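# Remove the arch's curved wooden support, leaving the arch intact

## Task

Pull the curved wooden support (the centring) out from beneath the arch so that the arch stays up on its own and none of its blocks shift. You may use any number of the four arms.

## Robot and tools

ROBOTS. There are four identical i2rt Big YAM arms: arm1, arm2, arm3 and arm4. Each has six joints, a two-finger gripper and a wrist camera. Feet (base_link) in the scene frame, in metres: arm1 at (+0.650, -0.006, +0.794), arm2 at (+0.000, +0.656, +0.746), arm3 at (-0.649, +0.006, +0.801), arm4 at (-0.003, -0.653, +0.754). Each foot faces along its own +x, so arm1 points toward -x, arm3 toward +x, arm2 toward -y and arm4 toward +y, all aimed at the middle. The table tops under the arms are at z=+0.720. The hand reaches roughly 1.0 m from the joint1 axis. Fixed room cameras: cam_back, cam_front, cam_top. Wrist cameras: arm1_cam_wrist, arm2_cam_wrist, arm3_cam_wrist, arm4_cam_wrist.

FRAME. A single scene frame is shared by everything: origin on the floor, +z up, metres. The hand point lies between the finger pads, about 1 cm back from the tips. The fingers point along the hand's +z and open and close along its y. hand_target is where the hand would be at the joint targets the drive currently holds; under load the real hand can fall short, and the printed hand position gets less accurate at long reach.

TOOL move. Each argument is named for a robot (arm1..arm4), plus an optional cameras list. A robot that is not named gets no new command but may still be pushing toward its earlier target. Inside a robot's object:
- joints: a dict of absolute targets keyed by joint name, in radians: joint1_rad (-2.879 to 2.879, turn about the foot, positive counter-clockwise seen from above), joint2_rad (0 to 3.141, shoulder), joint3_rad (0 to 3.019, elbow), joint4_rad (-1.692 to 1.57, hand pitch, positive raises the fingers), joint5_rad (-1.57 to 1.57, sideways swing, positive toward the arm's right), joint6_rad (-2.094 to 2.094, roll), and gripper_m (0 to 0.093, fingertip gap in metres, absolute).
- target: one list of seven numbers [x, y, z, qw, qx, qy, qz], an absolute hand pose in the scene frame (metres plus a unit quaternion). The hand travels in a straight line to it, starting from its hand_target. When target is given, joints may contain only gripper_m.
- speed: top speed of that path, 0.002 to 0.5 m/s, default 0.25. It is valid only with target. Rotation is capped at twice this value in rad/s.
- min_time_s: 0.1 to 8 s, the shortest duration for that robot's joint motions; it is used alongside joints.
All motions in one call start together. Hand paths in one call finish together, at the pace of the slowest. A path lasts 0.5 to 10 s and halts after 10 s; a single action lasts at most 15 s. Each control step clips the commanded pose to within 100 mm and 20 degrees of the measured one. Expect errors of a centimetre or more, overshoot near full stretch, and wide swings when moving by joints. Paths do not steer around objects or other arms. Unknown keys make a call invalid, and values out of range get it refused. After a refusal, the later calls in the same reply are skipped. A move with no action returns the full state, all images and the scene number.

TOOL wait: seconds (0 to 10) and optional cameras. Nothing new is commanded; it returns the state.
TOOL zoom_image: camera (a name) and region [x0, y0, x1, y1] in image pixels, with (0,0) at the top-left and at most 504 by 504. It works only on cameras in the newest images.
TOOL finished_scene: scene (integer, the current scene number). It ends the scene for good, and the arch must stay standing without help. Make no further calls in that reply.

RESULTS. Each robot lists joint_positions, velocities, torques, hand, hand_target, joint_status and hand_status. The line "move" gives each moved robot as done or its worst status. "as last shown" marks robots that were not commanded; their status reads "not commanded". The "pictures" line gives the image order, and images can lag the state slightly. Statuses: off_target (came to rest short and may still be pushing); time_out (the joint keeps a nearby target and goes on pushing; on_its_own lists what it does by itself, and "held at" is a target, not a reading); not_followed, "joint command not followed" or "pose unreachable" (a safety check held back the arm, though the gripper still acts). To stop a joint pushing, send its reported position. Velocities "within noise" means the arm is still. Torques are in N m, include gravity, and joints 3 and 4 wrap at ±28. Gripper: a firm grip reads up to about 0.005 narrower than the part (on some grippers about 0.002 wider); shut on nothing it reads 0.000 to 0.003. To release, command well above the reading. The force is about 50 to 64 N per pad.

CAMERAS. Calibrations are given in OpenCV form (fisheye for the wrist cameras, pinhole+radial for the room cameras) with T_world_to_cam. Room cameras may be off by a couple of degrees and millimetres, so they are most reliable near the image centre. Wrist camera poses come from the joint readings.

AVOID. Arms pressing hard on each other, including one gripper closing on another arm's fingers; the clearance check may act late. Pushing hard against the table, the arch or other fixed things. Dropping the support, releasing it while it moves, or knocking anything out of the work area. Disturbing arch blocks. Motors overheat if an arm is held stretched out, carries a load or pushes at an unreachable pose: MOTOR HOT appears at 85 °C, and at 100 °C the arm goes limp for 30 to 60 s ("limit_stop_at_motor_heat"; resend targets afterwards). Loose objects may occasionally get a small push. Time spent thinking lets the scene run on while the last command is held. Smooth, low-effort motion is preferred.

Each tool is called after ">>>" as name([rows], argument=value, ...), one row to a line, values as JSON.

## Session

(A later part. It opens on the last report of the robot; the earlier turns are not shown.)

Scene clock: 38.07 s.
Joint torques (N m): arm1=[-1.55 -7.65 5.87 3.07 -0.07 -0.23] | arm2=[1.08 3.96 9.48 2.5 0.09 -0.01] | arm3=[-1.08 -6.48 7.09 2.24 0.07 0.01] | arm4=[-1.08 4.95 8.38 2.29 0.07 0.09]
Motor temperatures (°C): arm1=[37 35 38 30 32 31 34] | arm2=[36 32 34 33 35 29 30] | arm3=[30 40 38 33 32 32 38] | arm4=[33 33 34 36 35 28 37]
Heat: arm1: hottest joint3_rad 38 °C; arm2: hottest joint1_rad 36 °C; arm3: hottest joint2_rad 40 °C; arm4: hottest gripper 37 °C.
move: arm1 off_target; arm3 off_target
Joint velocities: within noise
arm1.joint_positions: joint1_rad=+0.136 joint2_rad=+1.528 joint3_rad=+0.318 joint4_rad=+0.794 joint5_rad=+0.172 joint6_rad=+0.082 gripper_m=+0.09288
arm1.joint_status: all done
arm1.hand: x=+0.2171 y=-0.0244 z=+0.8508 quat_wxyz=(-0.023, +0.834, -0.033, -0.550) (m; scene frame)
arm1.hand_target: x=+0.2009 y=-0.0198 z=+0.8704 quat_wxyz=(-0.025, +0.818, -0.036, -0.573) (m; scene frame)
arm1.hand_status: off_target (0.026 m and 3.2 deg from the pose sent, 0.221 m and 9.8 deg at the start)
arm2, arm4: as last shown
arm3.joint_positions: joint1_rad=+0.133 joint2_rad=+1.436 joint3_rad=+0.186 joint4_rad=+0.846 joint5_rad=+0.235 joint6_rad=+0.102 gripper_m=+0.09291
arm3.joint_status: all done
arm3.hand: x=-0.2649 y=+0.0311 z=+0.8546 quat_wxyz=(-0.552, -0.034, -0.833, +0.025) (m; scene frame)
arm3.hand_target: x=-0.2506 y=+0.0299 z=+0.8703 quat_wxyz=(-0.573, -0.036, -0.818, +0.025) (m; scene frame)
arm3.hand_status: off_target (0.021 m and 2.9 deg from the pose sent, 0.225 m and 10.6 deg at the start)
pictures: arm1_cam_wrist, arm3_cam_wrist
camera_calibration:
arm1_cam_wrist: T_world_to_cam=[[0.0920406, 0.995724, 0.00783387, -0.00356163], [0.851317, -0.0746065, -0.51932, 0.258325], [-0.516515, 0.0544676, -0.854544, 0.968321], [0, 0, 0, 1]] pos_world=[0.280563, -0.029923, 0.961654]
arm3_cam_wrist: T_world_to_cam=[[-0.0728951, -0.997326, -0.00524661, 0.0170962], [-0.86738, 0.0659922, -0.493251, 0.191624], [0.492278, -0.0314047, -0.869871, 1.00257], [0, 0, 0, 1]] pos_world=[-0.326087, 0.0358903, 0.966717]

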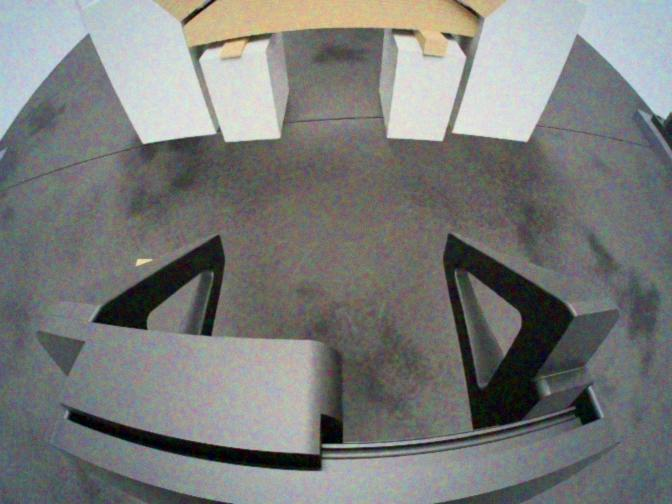

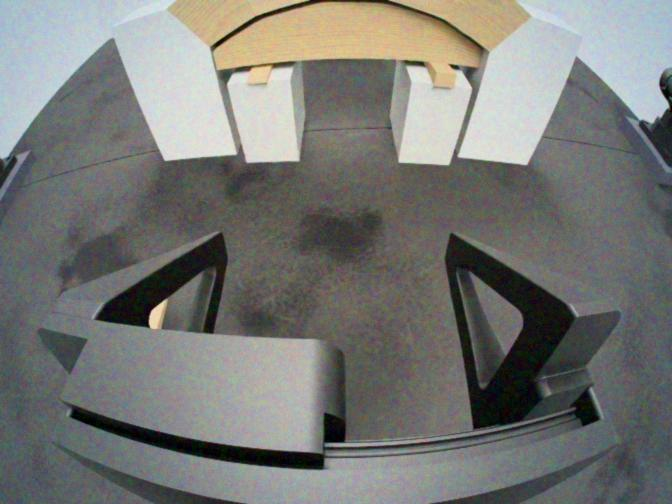

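>>> move(arm3={"target": [-0.12, 0.009, 0.866, 0.6422, 0.0334, 0.7653, -0.028], "speed": 0.2, "joints": {"gripper_m": 0.08}}, arm1={"target": [0.16, -0.015, 0.87, 0.467, -0.577, -0.525, 0.413], "speed": 0.2, "joints": {"gripper_m": 0.093}}, cameras=["arm1_cam_wrist","arm3_cam_wrist","cam_top","cam_back","cam_front"])

Scene clock: 44.73 s.
Joint torques (N m): arm1=[-1.61 -6.83 5.19 3.54 -0.11 -0.09] | arm2=[0.97 3.78 9.46 2.51 0.1 -0.03] | arm3=[-1.08 -9.76 6.68 2.3 0 -0.03] | arm4=[-1.03 4.66 8.2 2.3 0.03 0.11]
Motor temperatures (°C): arm1=[37 35 38 31 31 31 34] | arm2=[36 32 35 33 35 29 30] | arm3=[30 40 38 33 31 32 37] | arm4=[33 33 35 36 35 28 37]
Heat: arm1: hottest joint3_rad 38 °C; arm2: hottest joint1_rad 36 °C; arm3: hottest joint2_rad 40 °C; arm4: hottest gripper 37 °C.
move: arm1 off_target; arm3 off_target
Joint velocities: within noise
arm1.joint_positions: joint1_rad=+0.124 joint2_rad=+1.684 joint3_rad=+0.400 joint4_rad=+1.024 joint5_rad=+0.188 joint6_rad=-1.522 gripper_m=+0.09289
arm1.joint_status: all done
arm1.hand: x=+0.1731 y=-0.0208 z=+0.8656 quat_wxyz=(-0.456, +0.583, +0.533, -0.410) (m; scene frame)
arm1.hand_target: x=+0.1606 y=-0.0149 z=+0.8702 quat_wxyz=(-0.468, +0.578, +0.526, -0.413) (m; scene frame)
arm1.hand_status: off_target (0.015 m and 1.7 deg from the pose sent, 0.061 m and 90.7 deg at the start)
arm2.joint_positions: joint1_rad=-0.491 joint2_rad=+0.571 joint3_rad=+1.396 joint4_rad=-1.145 joint5_rad=+0.158 joint6_rad=+0.378 gripper_m=+0.09396
arm2.joint_status: not commanded
arm2.hand: x=-0.1424 y=+0.4717 z=+1.3418 quat_wxyz=(-0.330, -0.780, -0.216, +0.486) (m; scene frame)
arm2.hand_target: x=-0.1404 y=+0.4751 z=+1.3501 quat_wxyz=(-0.336, -0.774, -0.213, +0.492) (m; scene frame)
arm2.hand_status: not commanded
arm3.joint_positions: joint1_rad=+0.022 joint2_rad=+1.808 joint3_rad=+0.496 joint4_rad=+1.114 joint5_rad=+0.138 joint6_rad=+0.041 gripper_m=+0.08009
arm3.joint_status: all done
arm3.hand: x=-0.1319 y=+0.0131 z=+0.8616 quat_wxyz=(-0.631, -0.034, -0.775, +0.024) (m; scene frame)
arm3.hand_target: x=-0.1204 y=+0.0089 z=+0.8661 quat_wxyz=(-0.642, -0.033, -0.765, +0.028) (m; scene frame)
arm3.hand_status: off_target (0.013 m and 1.7 deg from the pose sent, 0.147 m and 12.9 deg at the start)
arm4.joint_positions: joint1_rad=-0.377 joint2_rad=+0.615 joint3_rad=+1.493 joint4_rad=-1.274 joint5_rad=+0.157 joint6_rad=-0.616 gripper_m=+0.09396
arm4.joint_status: not commanded
arm4.hand: x=+0.0978 y=-0.4603 z=+1.3602 quat_wxyz=(-0.554, +0.623, -0.545, -0.090) (m; scene frame)
arm4.hand_target: x=+0.0963 y=-0.4637 z=+1.3683 quat_wxyz=(-0.562, +0.618, -0.542, -0.093) (m; scene frame)
arm4.hand_status: not commanded
pictures: arm1_cam_wrist, arm3_cam_wrist, cam_back, cam_front, cam_top
camera_calibration:
arm1_cam_wrist: T_world_to_cam=[[-0.234706, 0.0133379, 0.971975, -0.801614], [0.639665, 0.755026, 0.144101, -0.216616], [-0.731944, 0.65556, -0.185741, 0.42888], [0, 0, 0, 1]] pos_world=[0.264334, -0.106914, 0.890024]
arm3_cam_wrist: T_world_to_cam=[[-0.0698158, -0.997476, -0.0129433, 0.0158589], [-0.754806, 0.0613051, -0.653076, 0.46423], [0.652222, -0.0358254, -0.757181, 0.866719], [0, 0, 0, 1]] pos_world=[-0.213782, 0.0184097, 0.959647]

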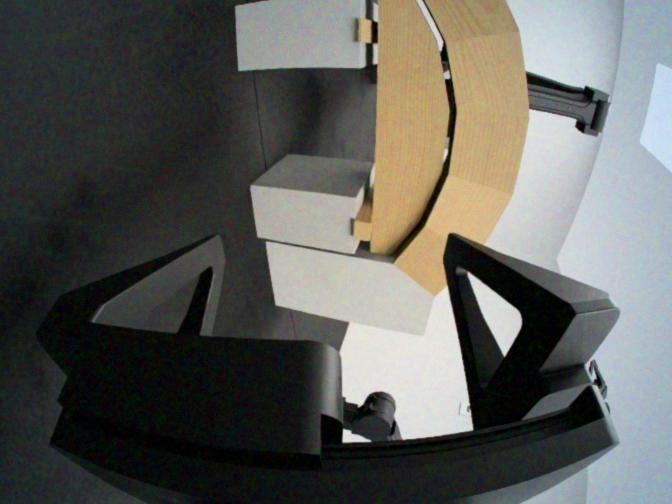

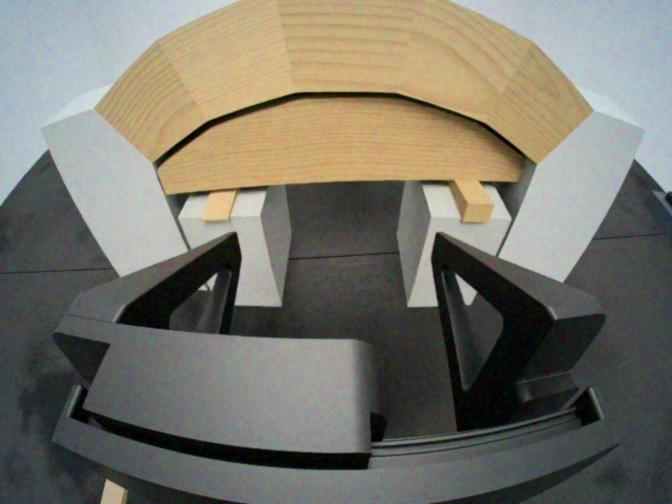

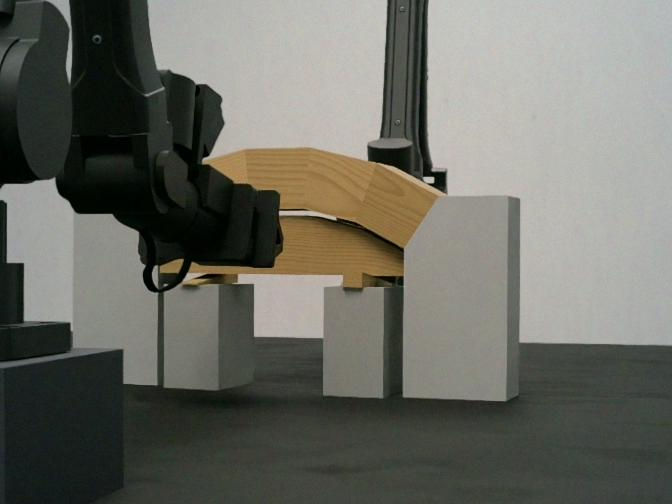

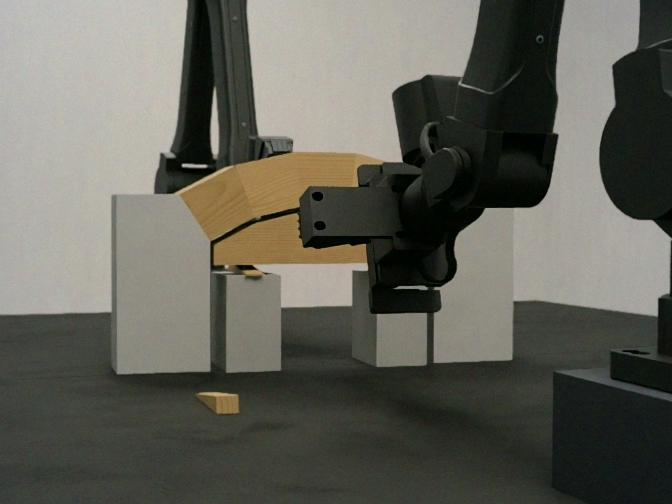

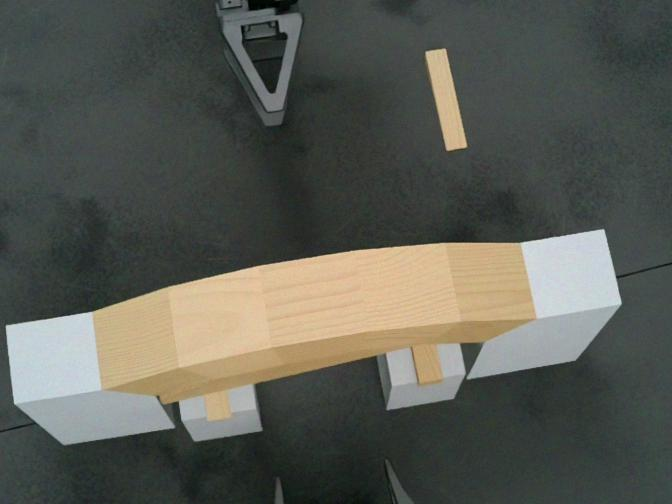

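>>> zoom_image(camera="arm1_cam_wrist", region=[330, 0, 530, 280])

>>> zoom_image(camera="arm3_cam_wrist", region=[130, 60, 570, 240])

Scaled by 1.800 from the camera's 672x504 image, which has a finer 960x720 frame.

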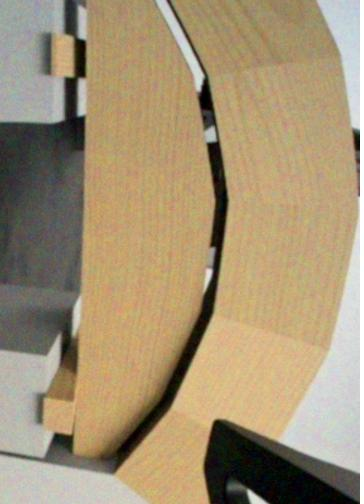

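Scaled by 1.145 from the camera's 672x504 image, which has a finer 960x720 frame.

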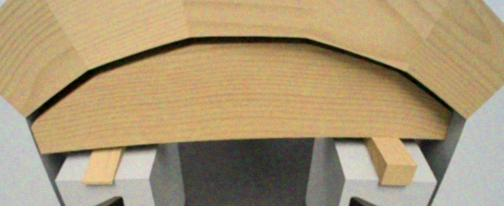

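>>> move(arm3={"target": [-0.058, 0.0045, 0.861, 0.6422, 0.0334, 0.7653, -0.028], "speed": 0.06}, cameras=["arm1_cam_wrist","arm3_cam_wrist","cam_top","cam_back"])

Scene clock: 46.70 s.
Joint torques (N m): arm1=[-1.67 -6.89 5.15 3.54 -0.11 -0.11] | arm2=[1.14 3.72 9.46 2.43 0.1 -0.02] | arm3=[-1.2 -12.22 7.92 1.05 0 -0.02] | arm4=[-0.85 4.6 8.17 2.28 0.06 0.09]
Motor temperatures (°C): arm1=[37 35 38 31 31 31 34] | arm2=[36 32 35 33 35 29 30] | arm3=[30 40 38 33 31 32 37] | arm4=[33 33 35 36 35 28 37]
Heat: arm1: hottest joint3_rad 38 °C; arm2: hottest joint1_rad 36 °C; arm3: hottest joint2_rad 40 °C; arm4: hottest gripper 37 °C.
move: arm3 off_target
Joint velocities: within noise
arm1, arm2, arm4: as last shown
arm1.hand: x=+0.1731 y=-0.0208 z=+0.8656 quat_wxyz=(-0.456, +0.583, +0.534, -0.409) (m; scene frame)
arm3.joint_positions: joint1_rad=+0.004 joint2_rad=+1.892 joint3_rad=+0.667 joint4_rad=+1.057 joint5_rad=+0.120 joint6_rad=+0.038 gripper_m=+0.08009
arm3.joint_status: not commanded
arm3.hand: x=-0.0696 y=+0.0096 z=+0.8640 quat_wxyz=(-0.643, -0.035, -0.765, +0.022) (m; scene frame)
arm3.hand_target: x=-0.0586 y=+0.0045 z=+0.8610 quat_wxyz=(-0.642, -0.033, -0.765, +0.028) (m; scene frame)
arm3.hand_status: off_target (0.013 m and 0.7 deg from the pose sent, 0.075 m and 1.7 deg at the start)
pictures: arm1_cam_wrist, arm3_cam_wrist, cam_back, cam_top
camera_calibration:
arm1_cam_wrist: T_world_to_cam=[[-0.234748, 0.0129572, 0.97197, -0.801639], [0.639563, 0.755055, 0.1444, -0.216853], [-0.73202, 0.655533, -0.185535, 0.428714], [0, 0, 0, 1]] pos_world=[0.264334, -0.106914, 0.890024]
arm3_cam_wrist: T_world_to_cam=[[-0.0689461, -0.997472, -0.0172071, 0.0205333], [-0.735083, 0.0624554, -0.675095, 0.533385], [0.674463, -0.0338965, -0.73753, 0.812305], [0, 0, 0, 1]] pos_world=[-0.154372, 0.0147029, 0.959538]

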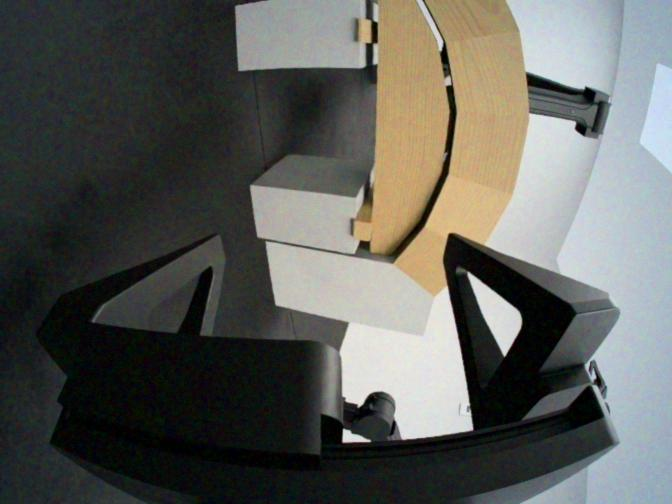

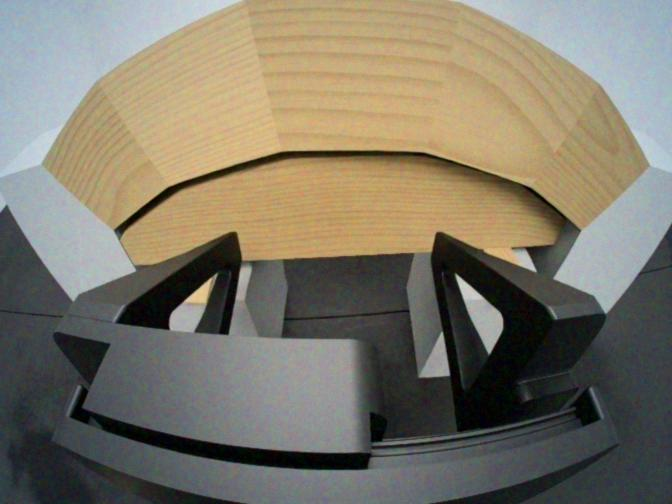

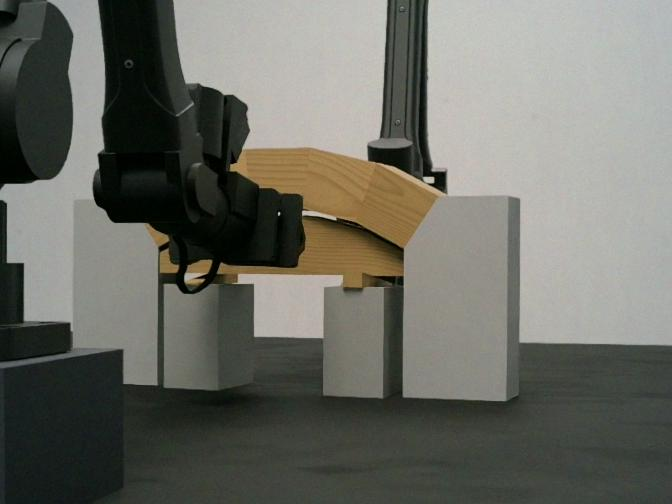

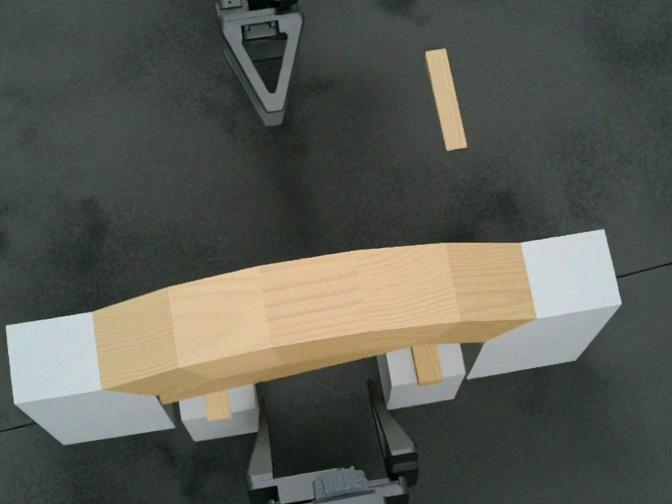

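>>> move(arm3={"target": [-0.028, 0.0015, 0.859, 0.6422, 0.0334, 0.7653, -0.028], "speed": 0.06}, cameras=["arm1_cam_wrist","arm3_cam_wrist","cam_top","cam_back"])

Scene clock: 47.97 s.
Joint torques (N m): arm1=[-1.73 -6.89 5.18 3.54 -0.11 -0.11] | arm2=[1.03 3.96 9.52 2.4 0.1 0] | arm3=[-1.2 -12.45 8.94 0.88 0.05 -0.04] | arm4=[-1.03 4.6 8.38 2.28 0.03 0.06]
Motor temperatures (°C): arm1=[37 35 38 31 31 31 34] | arm2=[36 32 35 33 35 29 30] | arm3=[30 40 38 33 31 32 37] | arm4=[33 33 35 36 35 28 37]
Heat: arm1: hottest joint3_rad 38 °C; arm2: hottest joint1_rad 36 °C; arm3: hottest joint2_rad 40 °C; arm4: hottest gripper 37 °C.
move: arm3 off_target
Joint velocities: within noise
arm1, arm2, arm4: as last shown
arm3.joint_positions: joint1_rad=-0.004 joint2_rad=+1.929 joint3_rad=+0.745 joint4_rad=+1.014 joint5_rad=+0.110 joint6_rad=+0.037 gripper_m=+0.08009
arm3.joint_status: not commanded
arm3.hand: x=-0.0425 y=+0.0076 z=+0.8620 quat_wxyz=(-0.642, -0.034, -0.766, +0.022) (m; scene frame)
arm3.hand_target: x=-0.0289 y=+0.0015 z=+0.8591 quat_wxyz=(-0.642, -0.033, -0.765, +0.028) (m; scene frame)
arm3.hand_status: off_target (0.016 m and 0.7 deg from the pose sent, 0.043 m and 0.7 deg at the start)
pictures: arm1_cam_wrist, arm3_cam_wrist, cam_back, cam_top
camera_calibration:
arm1_cam_wrist: T_world_to_cam=[[-0.234748, 0.0129572, 0.97197, -0.801639], [0.639563, 0.755055, 0.1444, -0.216853], [-0.73202, 0.655533, -0.185535, 0.428714], [0, 0, 0, 1]] pos_world=[0.264334, -0.106914, 0.890024]
arm3_cam_wrist: T_world_to_cam=[[-0.0670727, -0.997592, -0.0176213, 0.0208229], [-0.736329, 0.0614092, -0.673832, 0.550957], [0.673291, -0.0322207, -0.738675, 0.793337], [0, 0, 0, 1]] pos_world=[-0.127065, 0.0125008, 0.957637]

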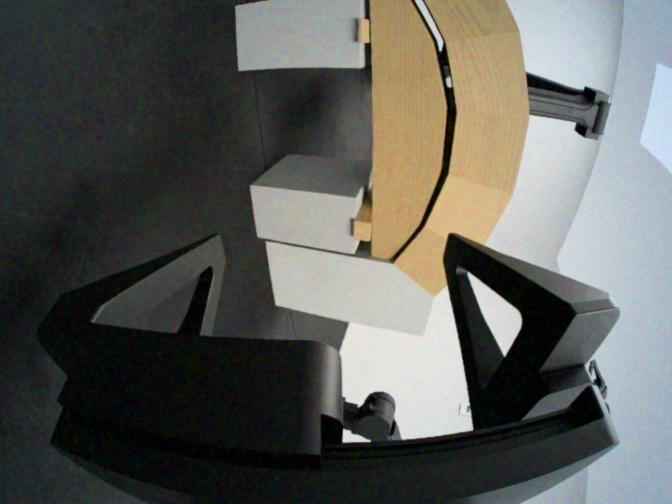

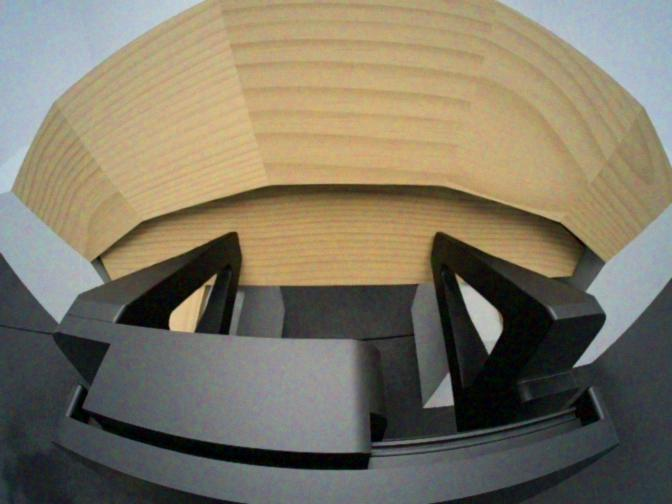

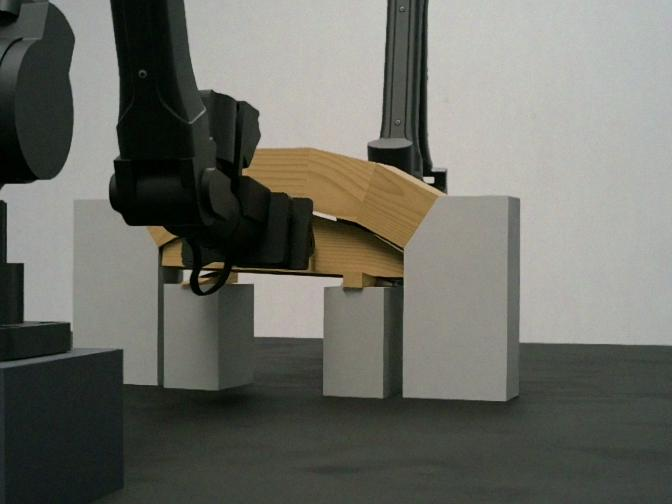

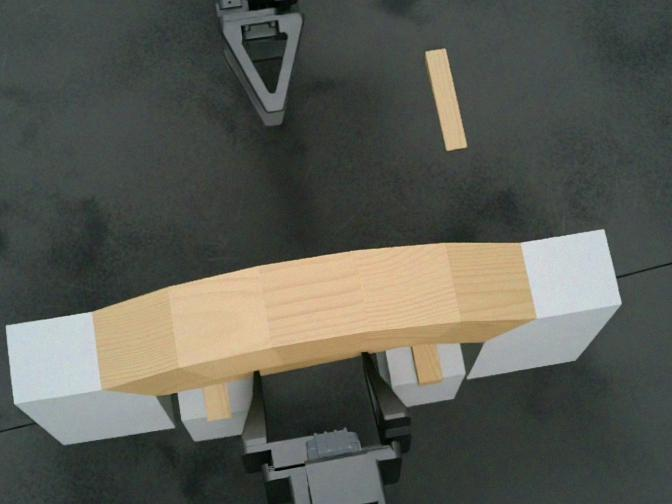

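>>> move(arm3={"target": [-0.010, 0.0000, 0.858, 0.6422, 0.0334, 0.7653, -0.028], "speed": 0.06}, cameras=["arm1_cam_wrist","arm3_cam_wrist","cam_top","cam_front"])

Scene clock: 49.27 s.
Joint torques (N m): arm1=[-1.67 -6.95 5.16 3.55 -0.12 -0.11] | arm2=[0.97 3.96 9.5 2.5 0.09 -0.03] | arm3=[-1.14 -13.16 9.21 0.92 0.02 -0.03] | arm4=[-1.2 4.78 8.29 2.21 0.08 0.09]
Motor temperatures (°C): arm1=[37 35 38 31 31 31 34] | arm2=[36 32 35 33 35 29 30] | arm3=[30 40 38 33 31 32 37] | arm4=[33 33 35 36 35 28 37]
Heat: arm1: hottest joint3_rad 38 °C; arm2: hottest joint1_rad 36 °C; arm3: hottest joint2_rad 40 °C; arm4: hottest gripper 37 °C.
move: arm3 off_target
Joint velocities: within noise
arm1, arm2, arm4: as last shown
arm3.joint_positions: joint1_rad=-0.008 joint2_rad=+1.956 joint3_rad=+0.799 joint4_rad=+0.985 joint5_rad=+0.106 joint6_rad=+0.036 gripper_m=+0.08008
arm3.joint_status: not commanded
arm3.hand: x=-0.0243 y=+0.0062 z=+0.8602 quat_wxyz=(-0.641, -0.034, -0.766, +0.022) (m; scene frame)
arm3.hand_target: x=-0.0109 y=+0.0000 z=+0.8581 quat_wxyz=(-0.642, -0.033, -0.765, +0.028) (m; scene frame)
arm3.hand_status: off_target (0.016 m and 0.7 deg from the pose sent, 0.034 m and 0.7 deg at the start)
pictures: arm1_cam_wrist, arm3_cam_wrist, cam_front, cam_top
camera_calibration:
arm1_cam_wrist: T_world_to_cam=[[-0.234748, 0.0129572, 0.97197, -0.801639], [0.639563, 0.755055, 0.1444, -0.216853], [-0.73202, 0.655533, -0.185535, 0.428714], [0, 0, 0, 1]] pos_world=[0.264334, -0.106914, 0.890024]
arm3_cam_wrist: T_world_to_cam=[[-0.0677297, -0.997562, -0.0168347, 0.0199108], [-0.737673, 0.0614311, -0.672358, 0.561957], [0.671753, -0.0331201, -0.740035, 0.780865], [0, 0, 0, 1]] pos_world=[-0.108659, 0.0112029, 0.956039]

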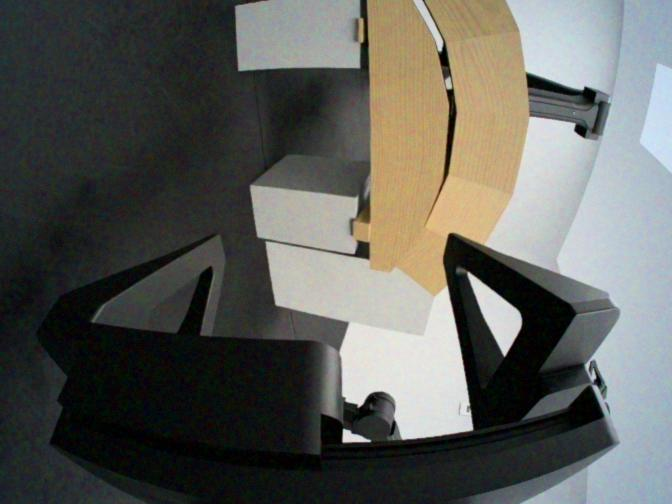

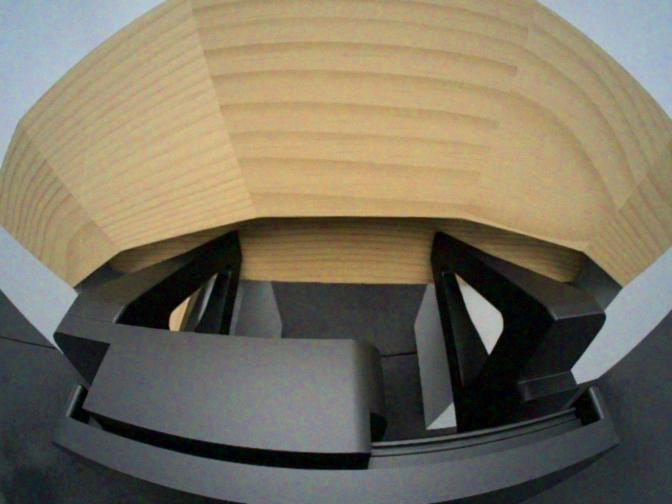

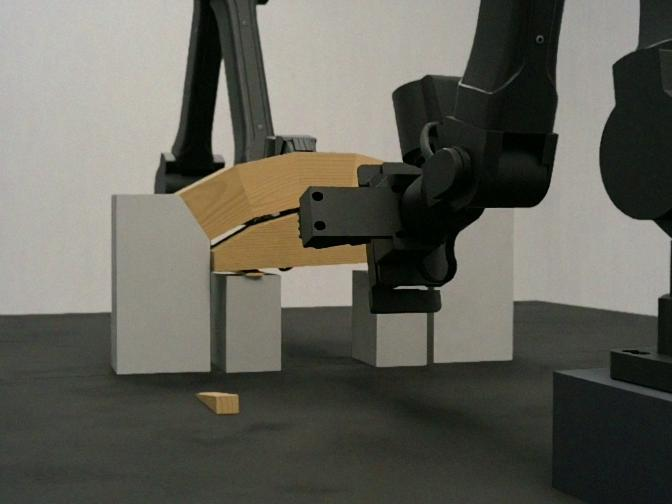

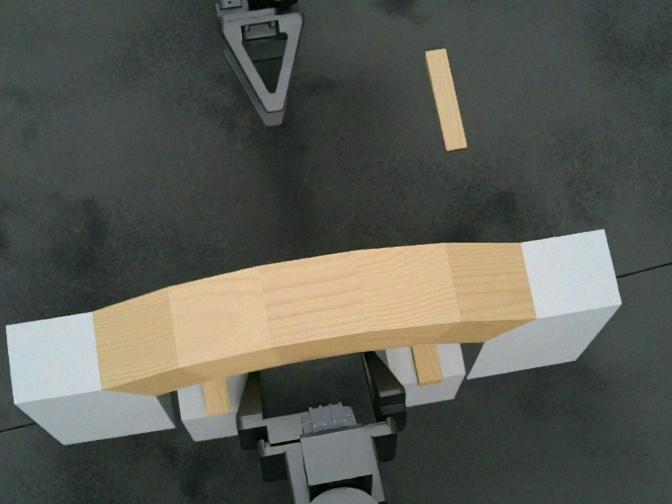

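>>> move(arm1={"target": [0.055, 0.003, 0.866, 0.5213, -0.5213, -0.4777, 0.4777], "speed": 0.12, "joints": {"gripper_m": 0.09}}, cameras=["arm1_cam_wrist","cam_front","cam_back","cam_top"])

Scene clock: 51.97 s.
Joint torques (N m): arm1=[-1.61 -11.28 4.94 3.59 -0.12 -0.11] | arm2=[1.08 3.66 9.47 2.48 0.11 -0.01] | arm3=[-1.2 -13.33 9.21 0.94 0.02 -0.04] | arm4=[-0.85 4.31 8.2 2.28 0.03 0.05]
Motor temperatures (°C): arm1=[37 35 38 31 31 31 33] | arm2=[36 32 35 33 35 29 30] | arm3=[30 40 38 33 31 32 37] | arm4=[33 33 35 36 35 28 37]
Heat: arm1: hottest joint3_rad 38 °C; arm2: hottest joint1_rad 36 °C; arm3: hottest joint2_rad 40 °C; arm4: hottest gripper 37 °C.
move: arm1 off_target
Joint velocities: within noise
arm1.joint_positions: joint1_rad=+0.053 joint2_rad=+2.000 joint3_rad=+0.688 joint4_rad=+1.283 joint5_rad=+0.104 joint6_rad=-1.551 gripper_m=+0.09012
arm1.joint_status: all done
arm1.hand: x=+0.0643 y=-0.0047 z=+0.8668 quat_wxyz=(-0.510, +0.527, +0.484, -0.477) (m; scene frame)
arm1.hand_target: x=+0.0556 y=+0.0030 z=+0.8660 quat_wxyz=(-0.521, +0.522, +0.478, -0.477) (m; scene frame)
arm1.hand_status: off_target (0.012 m and 1.6 deg from the pose sent, 0.120 m and 14.4 deg at the start)
arm2, arm3, arm4: as last shown
pictures: arm1_cam_wrist, cam_back, cam_front, cam_top
camera_calibration:
arm1_cam_wrist: T_world_to_cam=[[-0.00959799, 0.00896274, 0.999914, -0.867111], [0.641417, 0.767192, -0.000719888, -0.0338705], [-0.767132, 0.641355, -0.0131124, 0.191501], [0, 0, 0, 1]] pos_world=[0.160309, -0.0890631, 0.869523]

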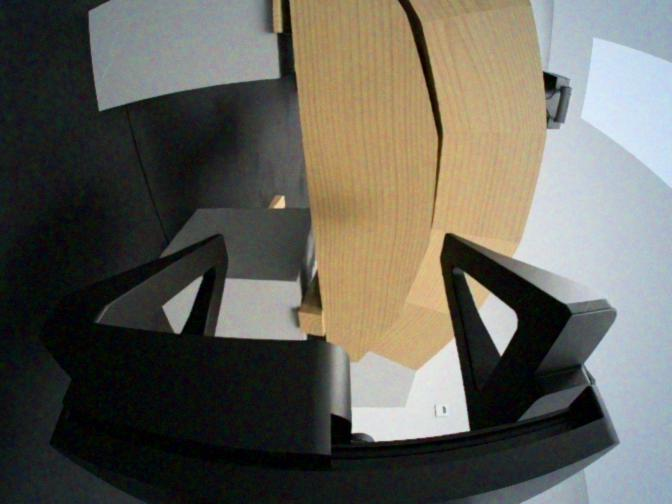

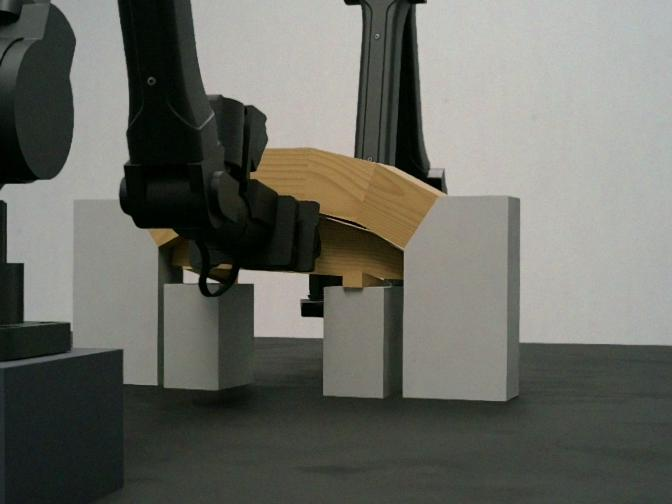

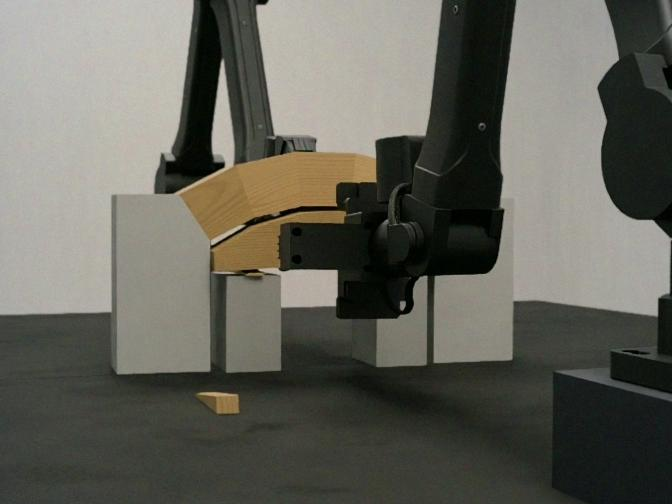

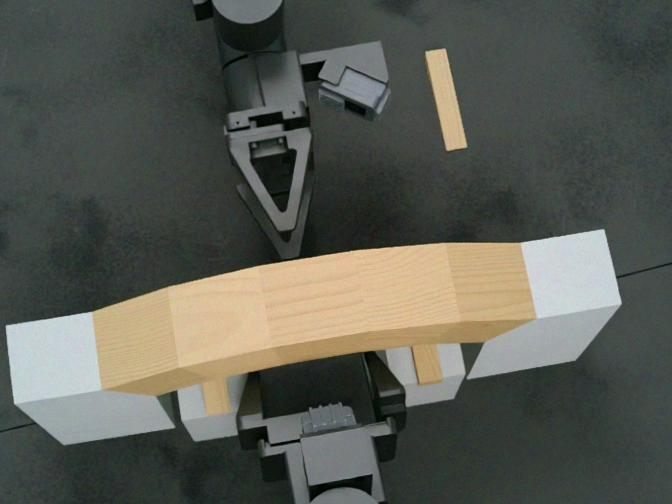

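>>> move(arm1={"target": [0.058, -0.016, 0.883, 0.5213, -0.5213, -0.4777, 0.4777], "speed": 0.08}, cameras=["arm1_cam_wrist"])

Scene clock: 54.90 s.
Joint torques (N m): arm1=[0.62 -14.97 4.04 1.65 0.12 -0.1] | arm2=[1.32 3.66 9.52 2.48 0.1 -0.02] | arm3=[-1.08 -13.33 9.2 0.92 0.03 -0.04] | arm4=[-0.67 4.54 8.34 2.36 0.08 0.07]
Motor temperatures (°C): arm1=[37 35 38 31 31 31 33] | arm2=[36 32 35 33 35 29 30] | arm3=[30 41 38 33 31 32 37] | arm4=[33 33 35 36 35 28 37]
Heat: arm1: hottest joint3_rad 38 °C; arm2: hottest joint1_rad 36 °C; arm3: hottest joint2_rad 41 °C; arm4: hottest gripper 37 °C.
move: arm1 off_target
Joint velocities: within noise
arm1.joint_positions: joint1_rad=+0.071 joint2_rad=+1.989 joint3_rad=+0.688 joint4_rad=+1.281 joint5_rad=+0.143 joint6_rad=-1.551 gripper_m=+0.09012
arm1.joint_status: not commanded
arm1.hand: x=+0.0643 y=-0.0083 z=+0.8722 quat_wxyz=(-0.518, +0.530, +0.476, -0.474) (m; scene frame)
arm1.hand_target: x=+0.0583 y=-0.0159 z=+0.8830 quat_wxyz=(-0.521, +0.521, +0.478, -0.478) (m; scene frame)
arm1.hand_status: off_target (0.015 m and 1.2 deg from the pose sent, 0.021 m and 1.6 deg at the start)
arm2, arm3, arm4: as last shown
pictures: arm1_cam_wrist
camera_calibration:
arm1_cam_wrist: T_world_to_cam=[[-0.000431599, 0.00847252, 0.999964, -0.873197], [0.657544, 0.753391, -0.00609955, -0.0275214], [-0.753416, 0.657518, -0.00589622, 0.18684], [0, 0, 0, 1]] pos_world=[0.158488, -0.094718, 0.874099]

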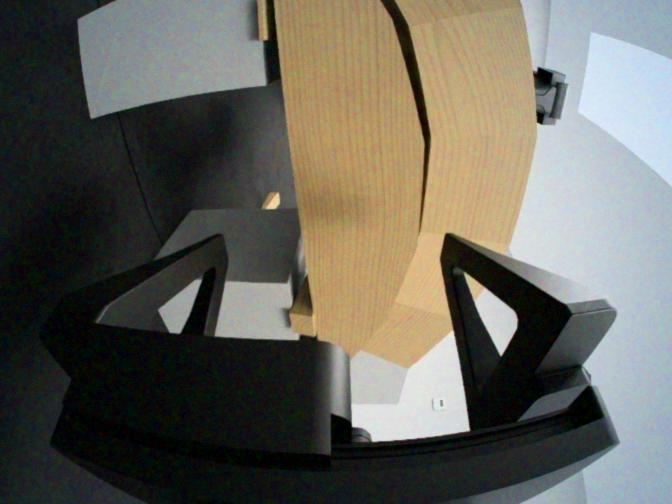

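>>> move(arm1={"target": [0.055, -0.026, 0.897, 0.5213, -0.5213, -0.4777, 0.4777], "speed": 0.08}, cameras=["arm1_cam_wrist"])

Scene clock: 56.13 s.
Joint torques (N m): arm1=[0.67 -14.74 4.74 1.69 0.12 -0.11] | arm2=[1.2 3.72 9.51 2.4 0.09 -0.03] | arm3=[-1.14 -13.27 9.2 0.92 0.02 -0.05] | arm4=[-0.79 4.31 8.27 2.3 0.05 0.09]
Motor temperatures (°C): arm1=[37 35 38 31 31 31 33] | arm2=[36 32 35 33 35 29 30] | arm3=[30 41 38 33 31 32 37] | arm4=[33 33 35 36 35 28 37]
Heat: arm1: hottest joint3_rad 38 °C; arm2: hottest joint1_rad 36 °C; arm3: hottest joint2_rad 41 °C; arm4: hottest gripper 37 °C.
move: arm1 off_target
Joint velocities: within noise
arm1.joint_positions: joint1_rad=+0.093 joint2_rad=+1.947 joint3_rad=+0.688 joint4_rad=+1.234 joint5_rad=+0.166 joint6_rad=-1.551 gripper_m=+0.09012
arm1.joint_status: not commanded
arm1.hand: x=+0.0631 y=-0.0178 z=+0.8845 quat_wxyz=(-0.517, +0.531, +0.478, -0.472) (m; scene frame)
arm1.hand_target: x=+0.0555 y=-0.0261 z=+0.8970 quat_wxyz=(-0.521, +0.521, +0.478, -0.478) (m; scene frame)
arm1.hand_status: off_target (0.017 m and 1.3 deg from the pose sent, 0.032 m and 1.1 deg at the start)
arm2, arm3, arm4: as last shown
pictures: arm1_cam_wrist
camera_calibration:
arm1_cam_wrist: T_world_to_cam=[[-0.00498188, 0.00768146, 0.999958, -0.885089], [0.657892, 0.753108, -0.00250754, -0.0227682], [-0.753096, 0.657852, -0.00880546, 0.194823], [0, 0, 0, 1]] pos_world=[0.15729, -0.104219, 0.886711]

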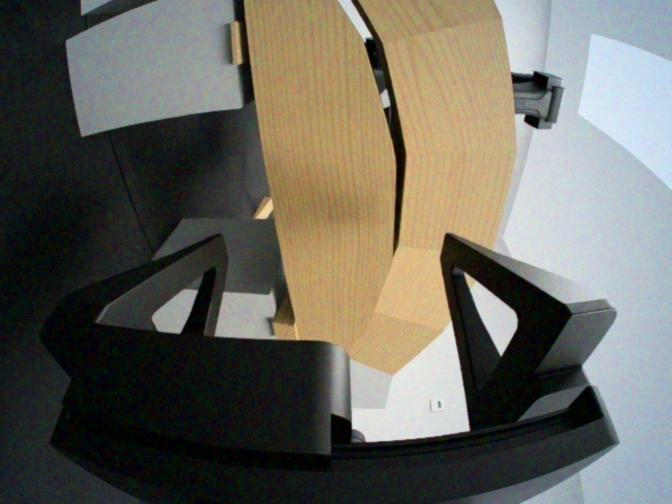

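>>> move(arm1={"target": [0.027, -0.024, 0.896, 0.5213, -0.5213, -0.4777, 0.4777], "speed": 0.06}, cameras=["arm1_cam_wrist","cam_top"])

Scene clock: 57.47 s.
Joint torques (N m): arm1=[-0.03 -12.63 6.08 1.65 -0.13 -0.11] | arm2=[1.32 3.6 9.51 2.44 0.08 -0.02] | arm3=[-1.08 -13.27 9.21 0.94 0.02 -0.04] | arm4=[-1.2 4.89 8.36 2.17 0.09 0.09]
Motor temperatures (°C): arm1=[37 35 38 31 31 31 33] | arm2=[36 32 35 33 35 29 30] | arm3=[30 41 38 32 31 32 37] | arm4=[33 33 35 36 35 28 36]
Heat: arm1: hottest joint3_rad 38 °C; arm2: hottest joint1_rad 36 °C; arm3: hottest joint2_rad 41 °C; arm4: hottest joint4_rad 36 °C.
move: arm1 off_target
Joint velocities: within noise
arm1.joint_positions: joint1_rad=+0.093 joint2_rad=+1.947 joint3_rad=+0.757 joint4_rad=+1.189 joint5_rad=+0.163 joint6_rad=-1.551 gripper_m=+0.09012
arm1.joint_status: not commanded
arm1.hand: x=+0.0384 y=-0.0202 z=+0.8993 quat_wxyz=(-0.521, +0.525, +0.472, -0.480) (m; scene frame)
arm1.hand_target: x=+0.0276 y=-0.0241 z=+0.8960 quat_wxyz=(-0.521, +0.521, +0.478, -0.478) (m; scene frame)
arm1.hand_status: off_target (0.012 m and 0.8 deg from the pose sent, 0.038 m and 1.3 deg at the start)
arm2, arm3, arm4: as last shown
pictures: arm1_cam_wrist, cam_top
camera_calibration:
arm1_cam_wrist: T_world_to_cam=[[0.0185417, 0.00941493, 0.999784, -0.90072], [0.65489, 0.755479, -0.0192597, 0.0105407], [-0.755497, 0.655106, 0.00784213, 0.162916], [0, 0, 0, 1]] pos_world=[0.13288, -0.10621, 0.899451]

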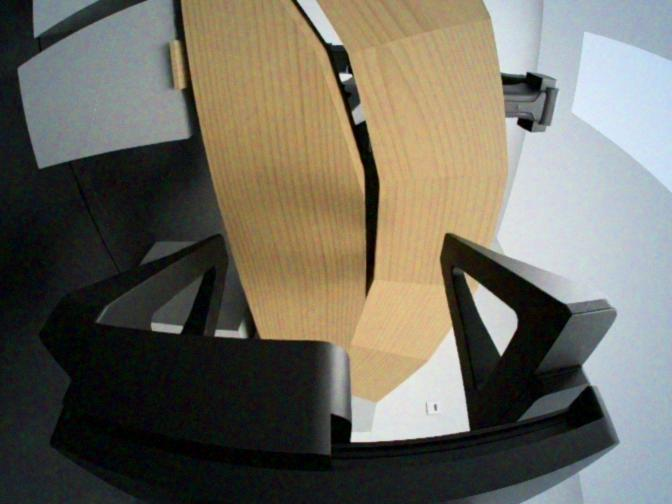

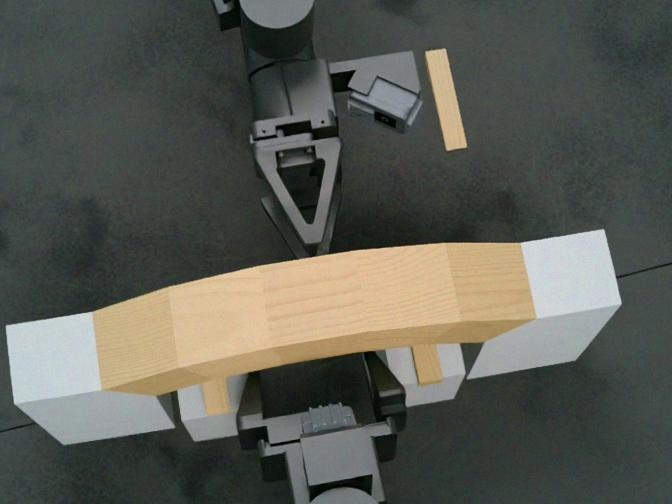

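>>> move(arm1={"target": [0.034, -0.022, 0.876, 0.5213, -0.5213, -0.4777, 0.4777], "speed": 0.06}, cameras=["arm1_cam_wrist"])

Scene clock: 58.90 s.
Joint torques (N m): arm1=[-0.26 -12.16 4.82 3.54 -0.12 -0.09] | arm2=[1.08 3.84 9.51 2.45 0.1 0.01] | arm3=[-1.2 -13.27 9.2 0.96 0.03 -0.04] | arm4=[-0.73 3.78 8.17 2.29 0.03 0.08]
Motor temperatures (°C): arm1=[37 35 39 31 31 31 33] | arm2=[36 32 35 33 35 29 30] | arm3=[30 41 39 32 31 32 37] | arm4=[33 33 35 36 35 28 36]
Heat: arm1: hottest joint3_rad 39 °C; arm2: hottest joint1_rad 36 °C; arm3: hottest joint2_rad 41 °C; arm4: hottest joint4_rad 36 °C.
move: arm1 done
Joint velocities: within noise
arm1.joint_positions: joint1_rad=+0.093 joint2_rad=+1.991 joint3_rad=+0.757 joint4_rad=+1.213 joint5_rad=+0.160 joint6_rad=-1.551 gripper_m=+0.09012
arm1.joint_status: not commanded
arm1.hand: x=+0.0399 y=-0.0204 z=+0.8792 quat_wxyz=(-0.516, +0.529, +0.478, -0.475) (m; scene frame)
arm1.hand_target: x=+0.0343 y=-0.0221 z=+0.8759 quat_wxyz=(-0.521, +0.522, +0.478, -0.478) (m; scene frame)
arm1.hand_status: done (0.007 m and 1.1 deg from the pose sent, 0.024 m and 0.8 deg at the start)
arm2.joint_positions: joint1_rad=-0.491 joint2_rad=+0.571 joint3_rad=+1.396 joint4_rad=-1.145 joint5_rad=+0.158 joint6_rad=+0.378 gripper_m=+0.09396
arm2.joint_status: not commanded
arm2.hand: x=-0.1424 y=+0.4717 z=+1.3418 quat_wxyz=(-0.330, -0.780, -0.216, +0.486) (m; scene frame)
arm2.hand_target: x=-0.1404 y=+0.4751 z=+1.3501 quat_wxyz=(-0.336, -0.774, -0.213, +0.492) (m; scene frame)
arm2.hand_status: not commanded
arm3: as last shown
arm4.joint_positions: joint1_rad=-0.377 joint2_rad=+0.615 joint3_rad=+1.493 joint4_rad=-1.274 joint5_rad=+0.157 joint6_rad=-0.616 gripper_m=+0.09396
arm4.joint_status: not commanded
arm4.hand: x=+0.0978 y=-0.4603 z=+1.3602 quat_wxyz=(-0.554, +0.623, -0.545, -0.090) (m; scene frame)
arm4.hand_target: x=+0.0963 y=-0.4637 z=+1.3683 quat_wxyz=(-0.562, +0.618, -0.542, -0.093) (m; scene frame)
arm4.hand_status: not commanded
pictures: arm1_cam_wrist
camera_calibration:
arm1_cam_wrist: T_world_to_cam=[[-0.00165377, 0.00803206, 0.999966, -0.880097], [0.653203, 0.757167, -0.00500153, -0.00309588], [-0.757181, 0.653172, -0.00649874, 0.177007], [0, 0, 0, 1]] pos_world=[0.134593, -0.106203, 0.881202]

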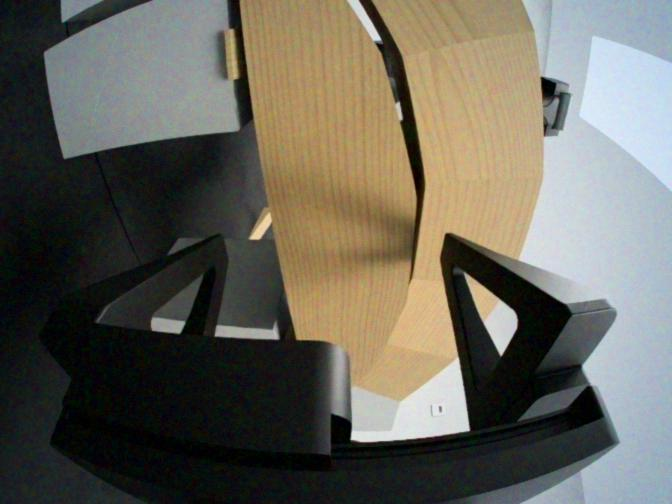

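>>> move(arm1={"target": [0.017, -0.022, 0.876, 0.5213, -0.5213, -0.4777, 0.4777], "speed": 0.06}, cameras=["arm1_cam_wrist"])

Scene clock: 60.10 s.
Joint torques (N m): arm1=[-0.67 -12.4 5.9 2.15 -0.12 -0.11] | arm2=[1.2 3.84 9.52 2.43 0.09 -0.02] | arm3=[-1.14 -13.33 9.24 0.94 0.03 -0.04] | arm4=[-1.03 5.13 8.39 2.32 0.08 0.09]
Motor temperatures (°C): arm1=[37 35 39 31 31 31 33] | arm2=[36 32 35 33 35 29 30] | arm3=[30 41 39 32 31 32 37] | arm4=[33 33 35 36 34 28 36]
Heat: arm1: hottest joint3_rad 39 °C; arm2: hottest joint1_rad 36 °C; arm3: hottest joint2_rad 41 °C; arm4: hottest joint4_rad 36 °C.
move: arm1 off_target
Joint velocities: within noise
arm1.joint_positions: joint1_rad=+0.093 joint2_rad=+2.005 joint3_rad=+0.792 joint4_rad=+1.213 joint5_rad=+0.157 joint6_rad=-1.551 gripper_m=+0.09012
arm1.joint_status: not commanded
arm1.hand: x=+0.0277 y=-0.0217 z=+0.8844 quat_wxyz=(-0.520, +0.523, +0.473, -0.481) (m; scene frame)
arm1.hand_target: x=+0.0177 y=-0.0221 z=+0.8760 quat_wxyz=(-0.521, +0.521, +0.478, -0.478) (m; scene frame)
arm1.hand_status: off_target (0.014 m and 0.7 deg from the pose sent, 0.023 m and 1.1 deg at the start)
arm2, arm3, arm4: as last shown
pictures: arm1_cam_wrist
camera_calibration:
arm1_cam_wrist: T_world_to_cam=[[0.0199762, 0.00955327, 0.999755, -0.885654], [0.65078, 0.758996, -0.020256, 0.0195777], [-0.759004, 0.651025, 0.0089448, 0.154983], [0, 0, 0, 1]] pos_world=[0.122584, -0.107296, 0.884447]

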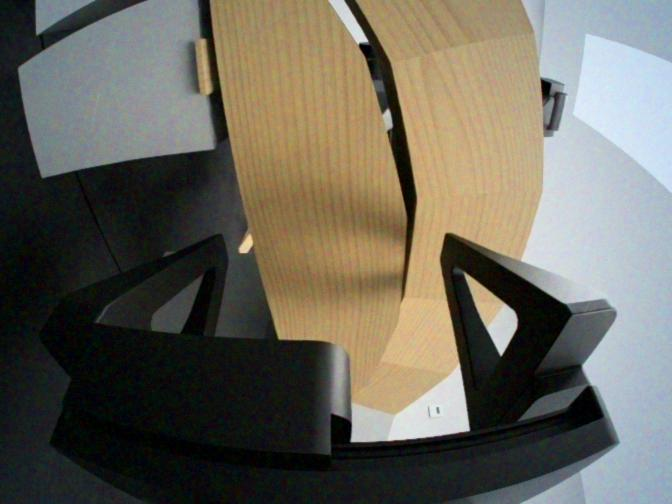

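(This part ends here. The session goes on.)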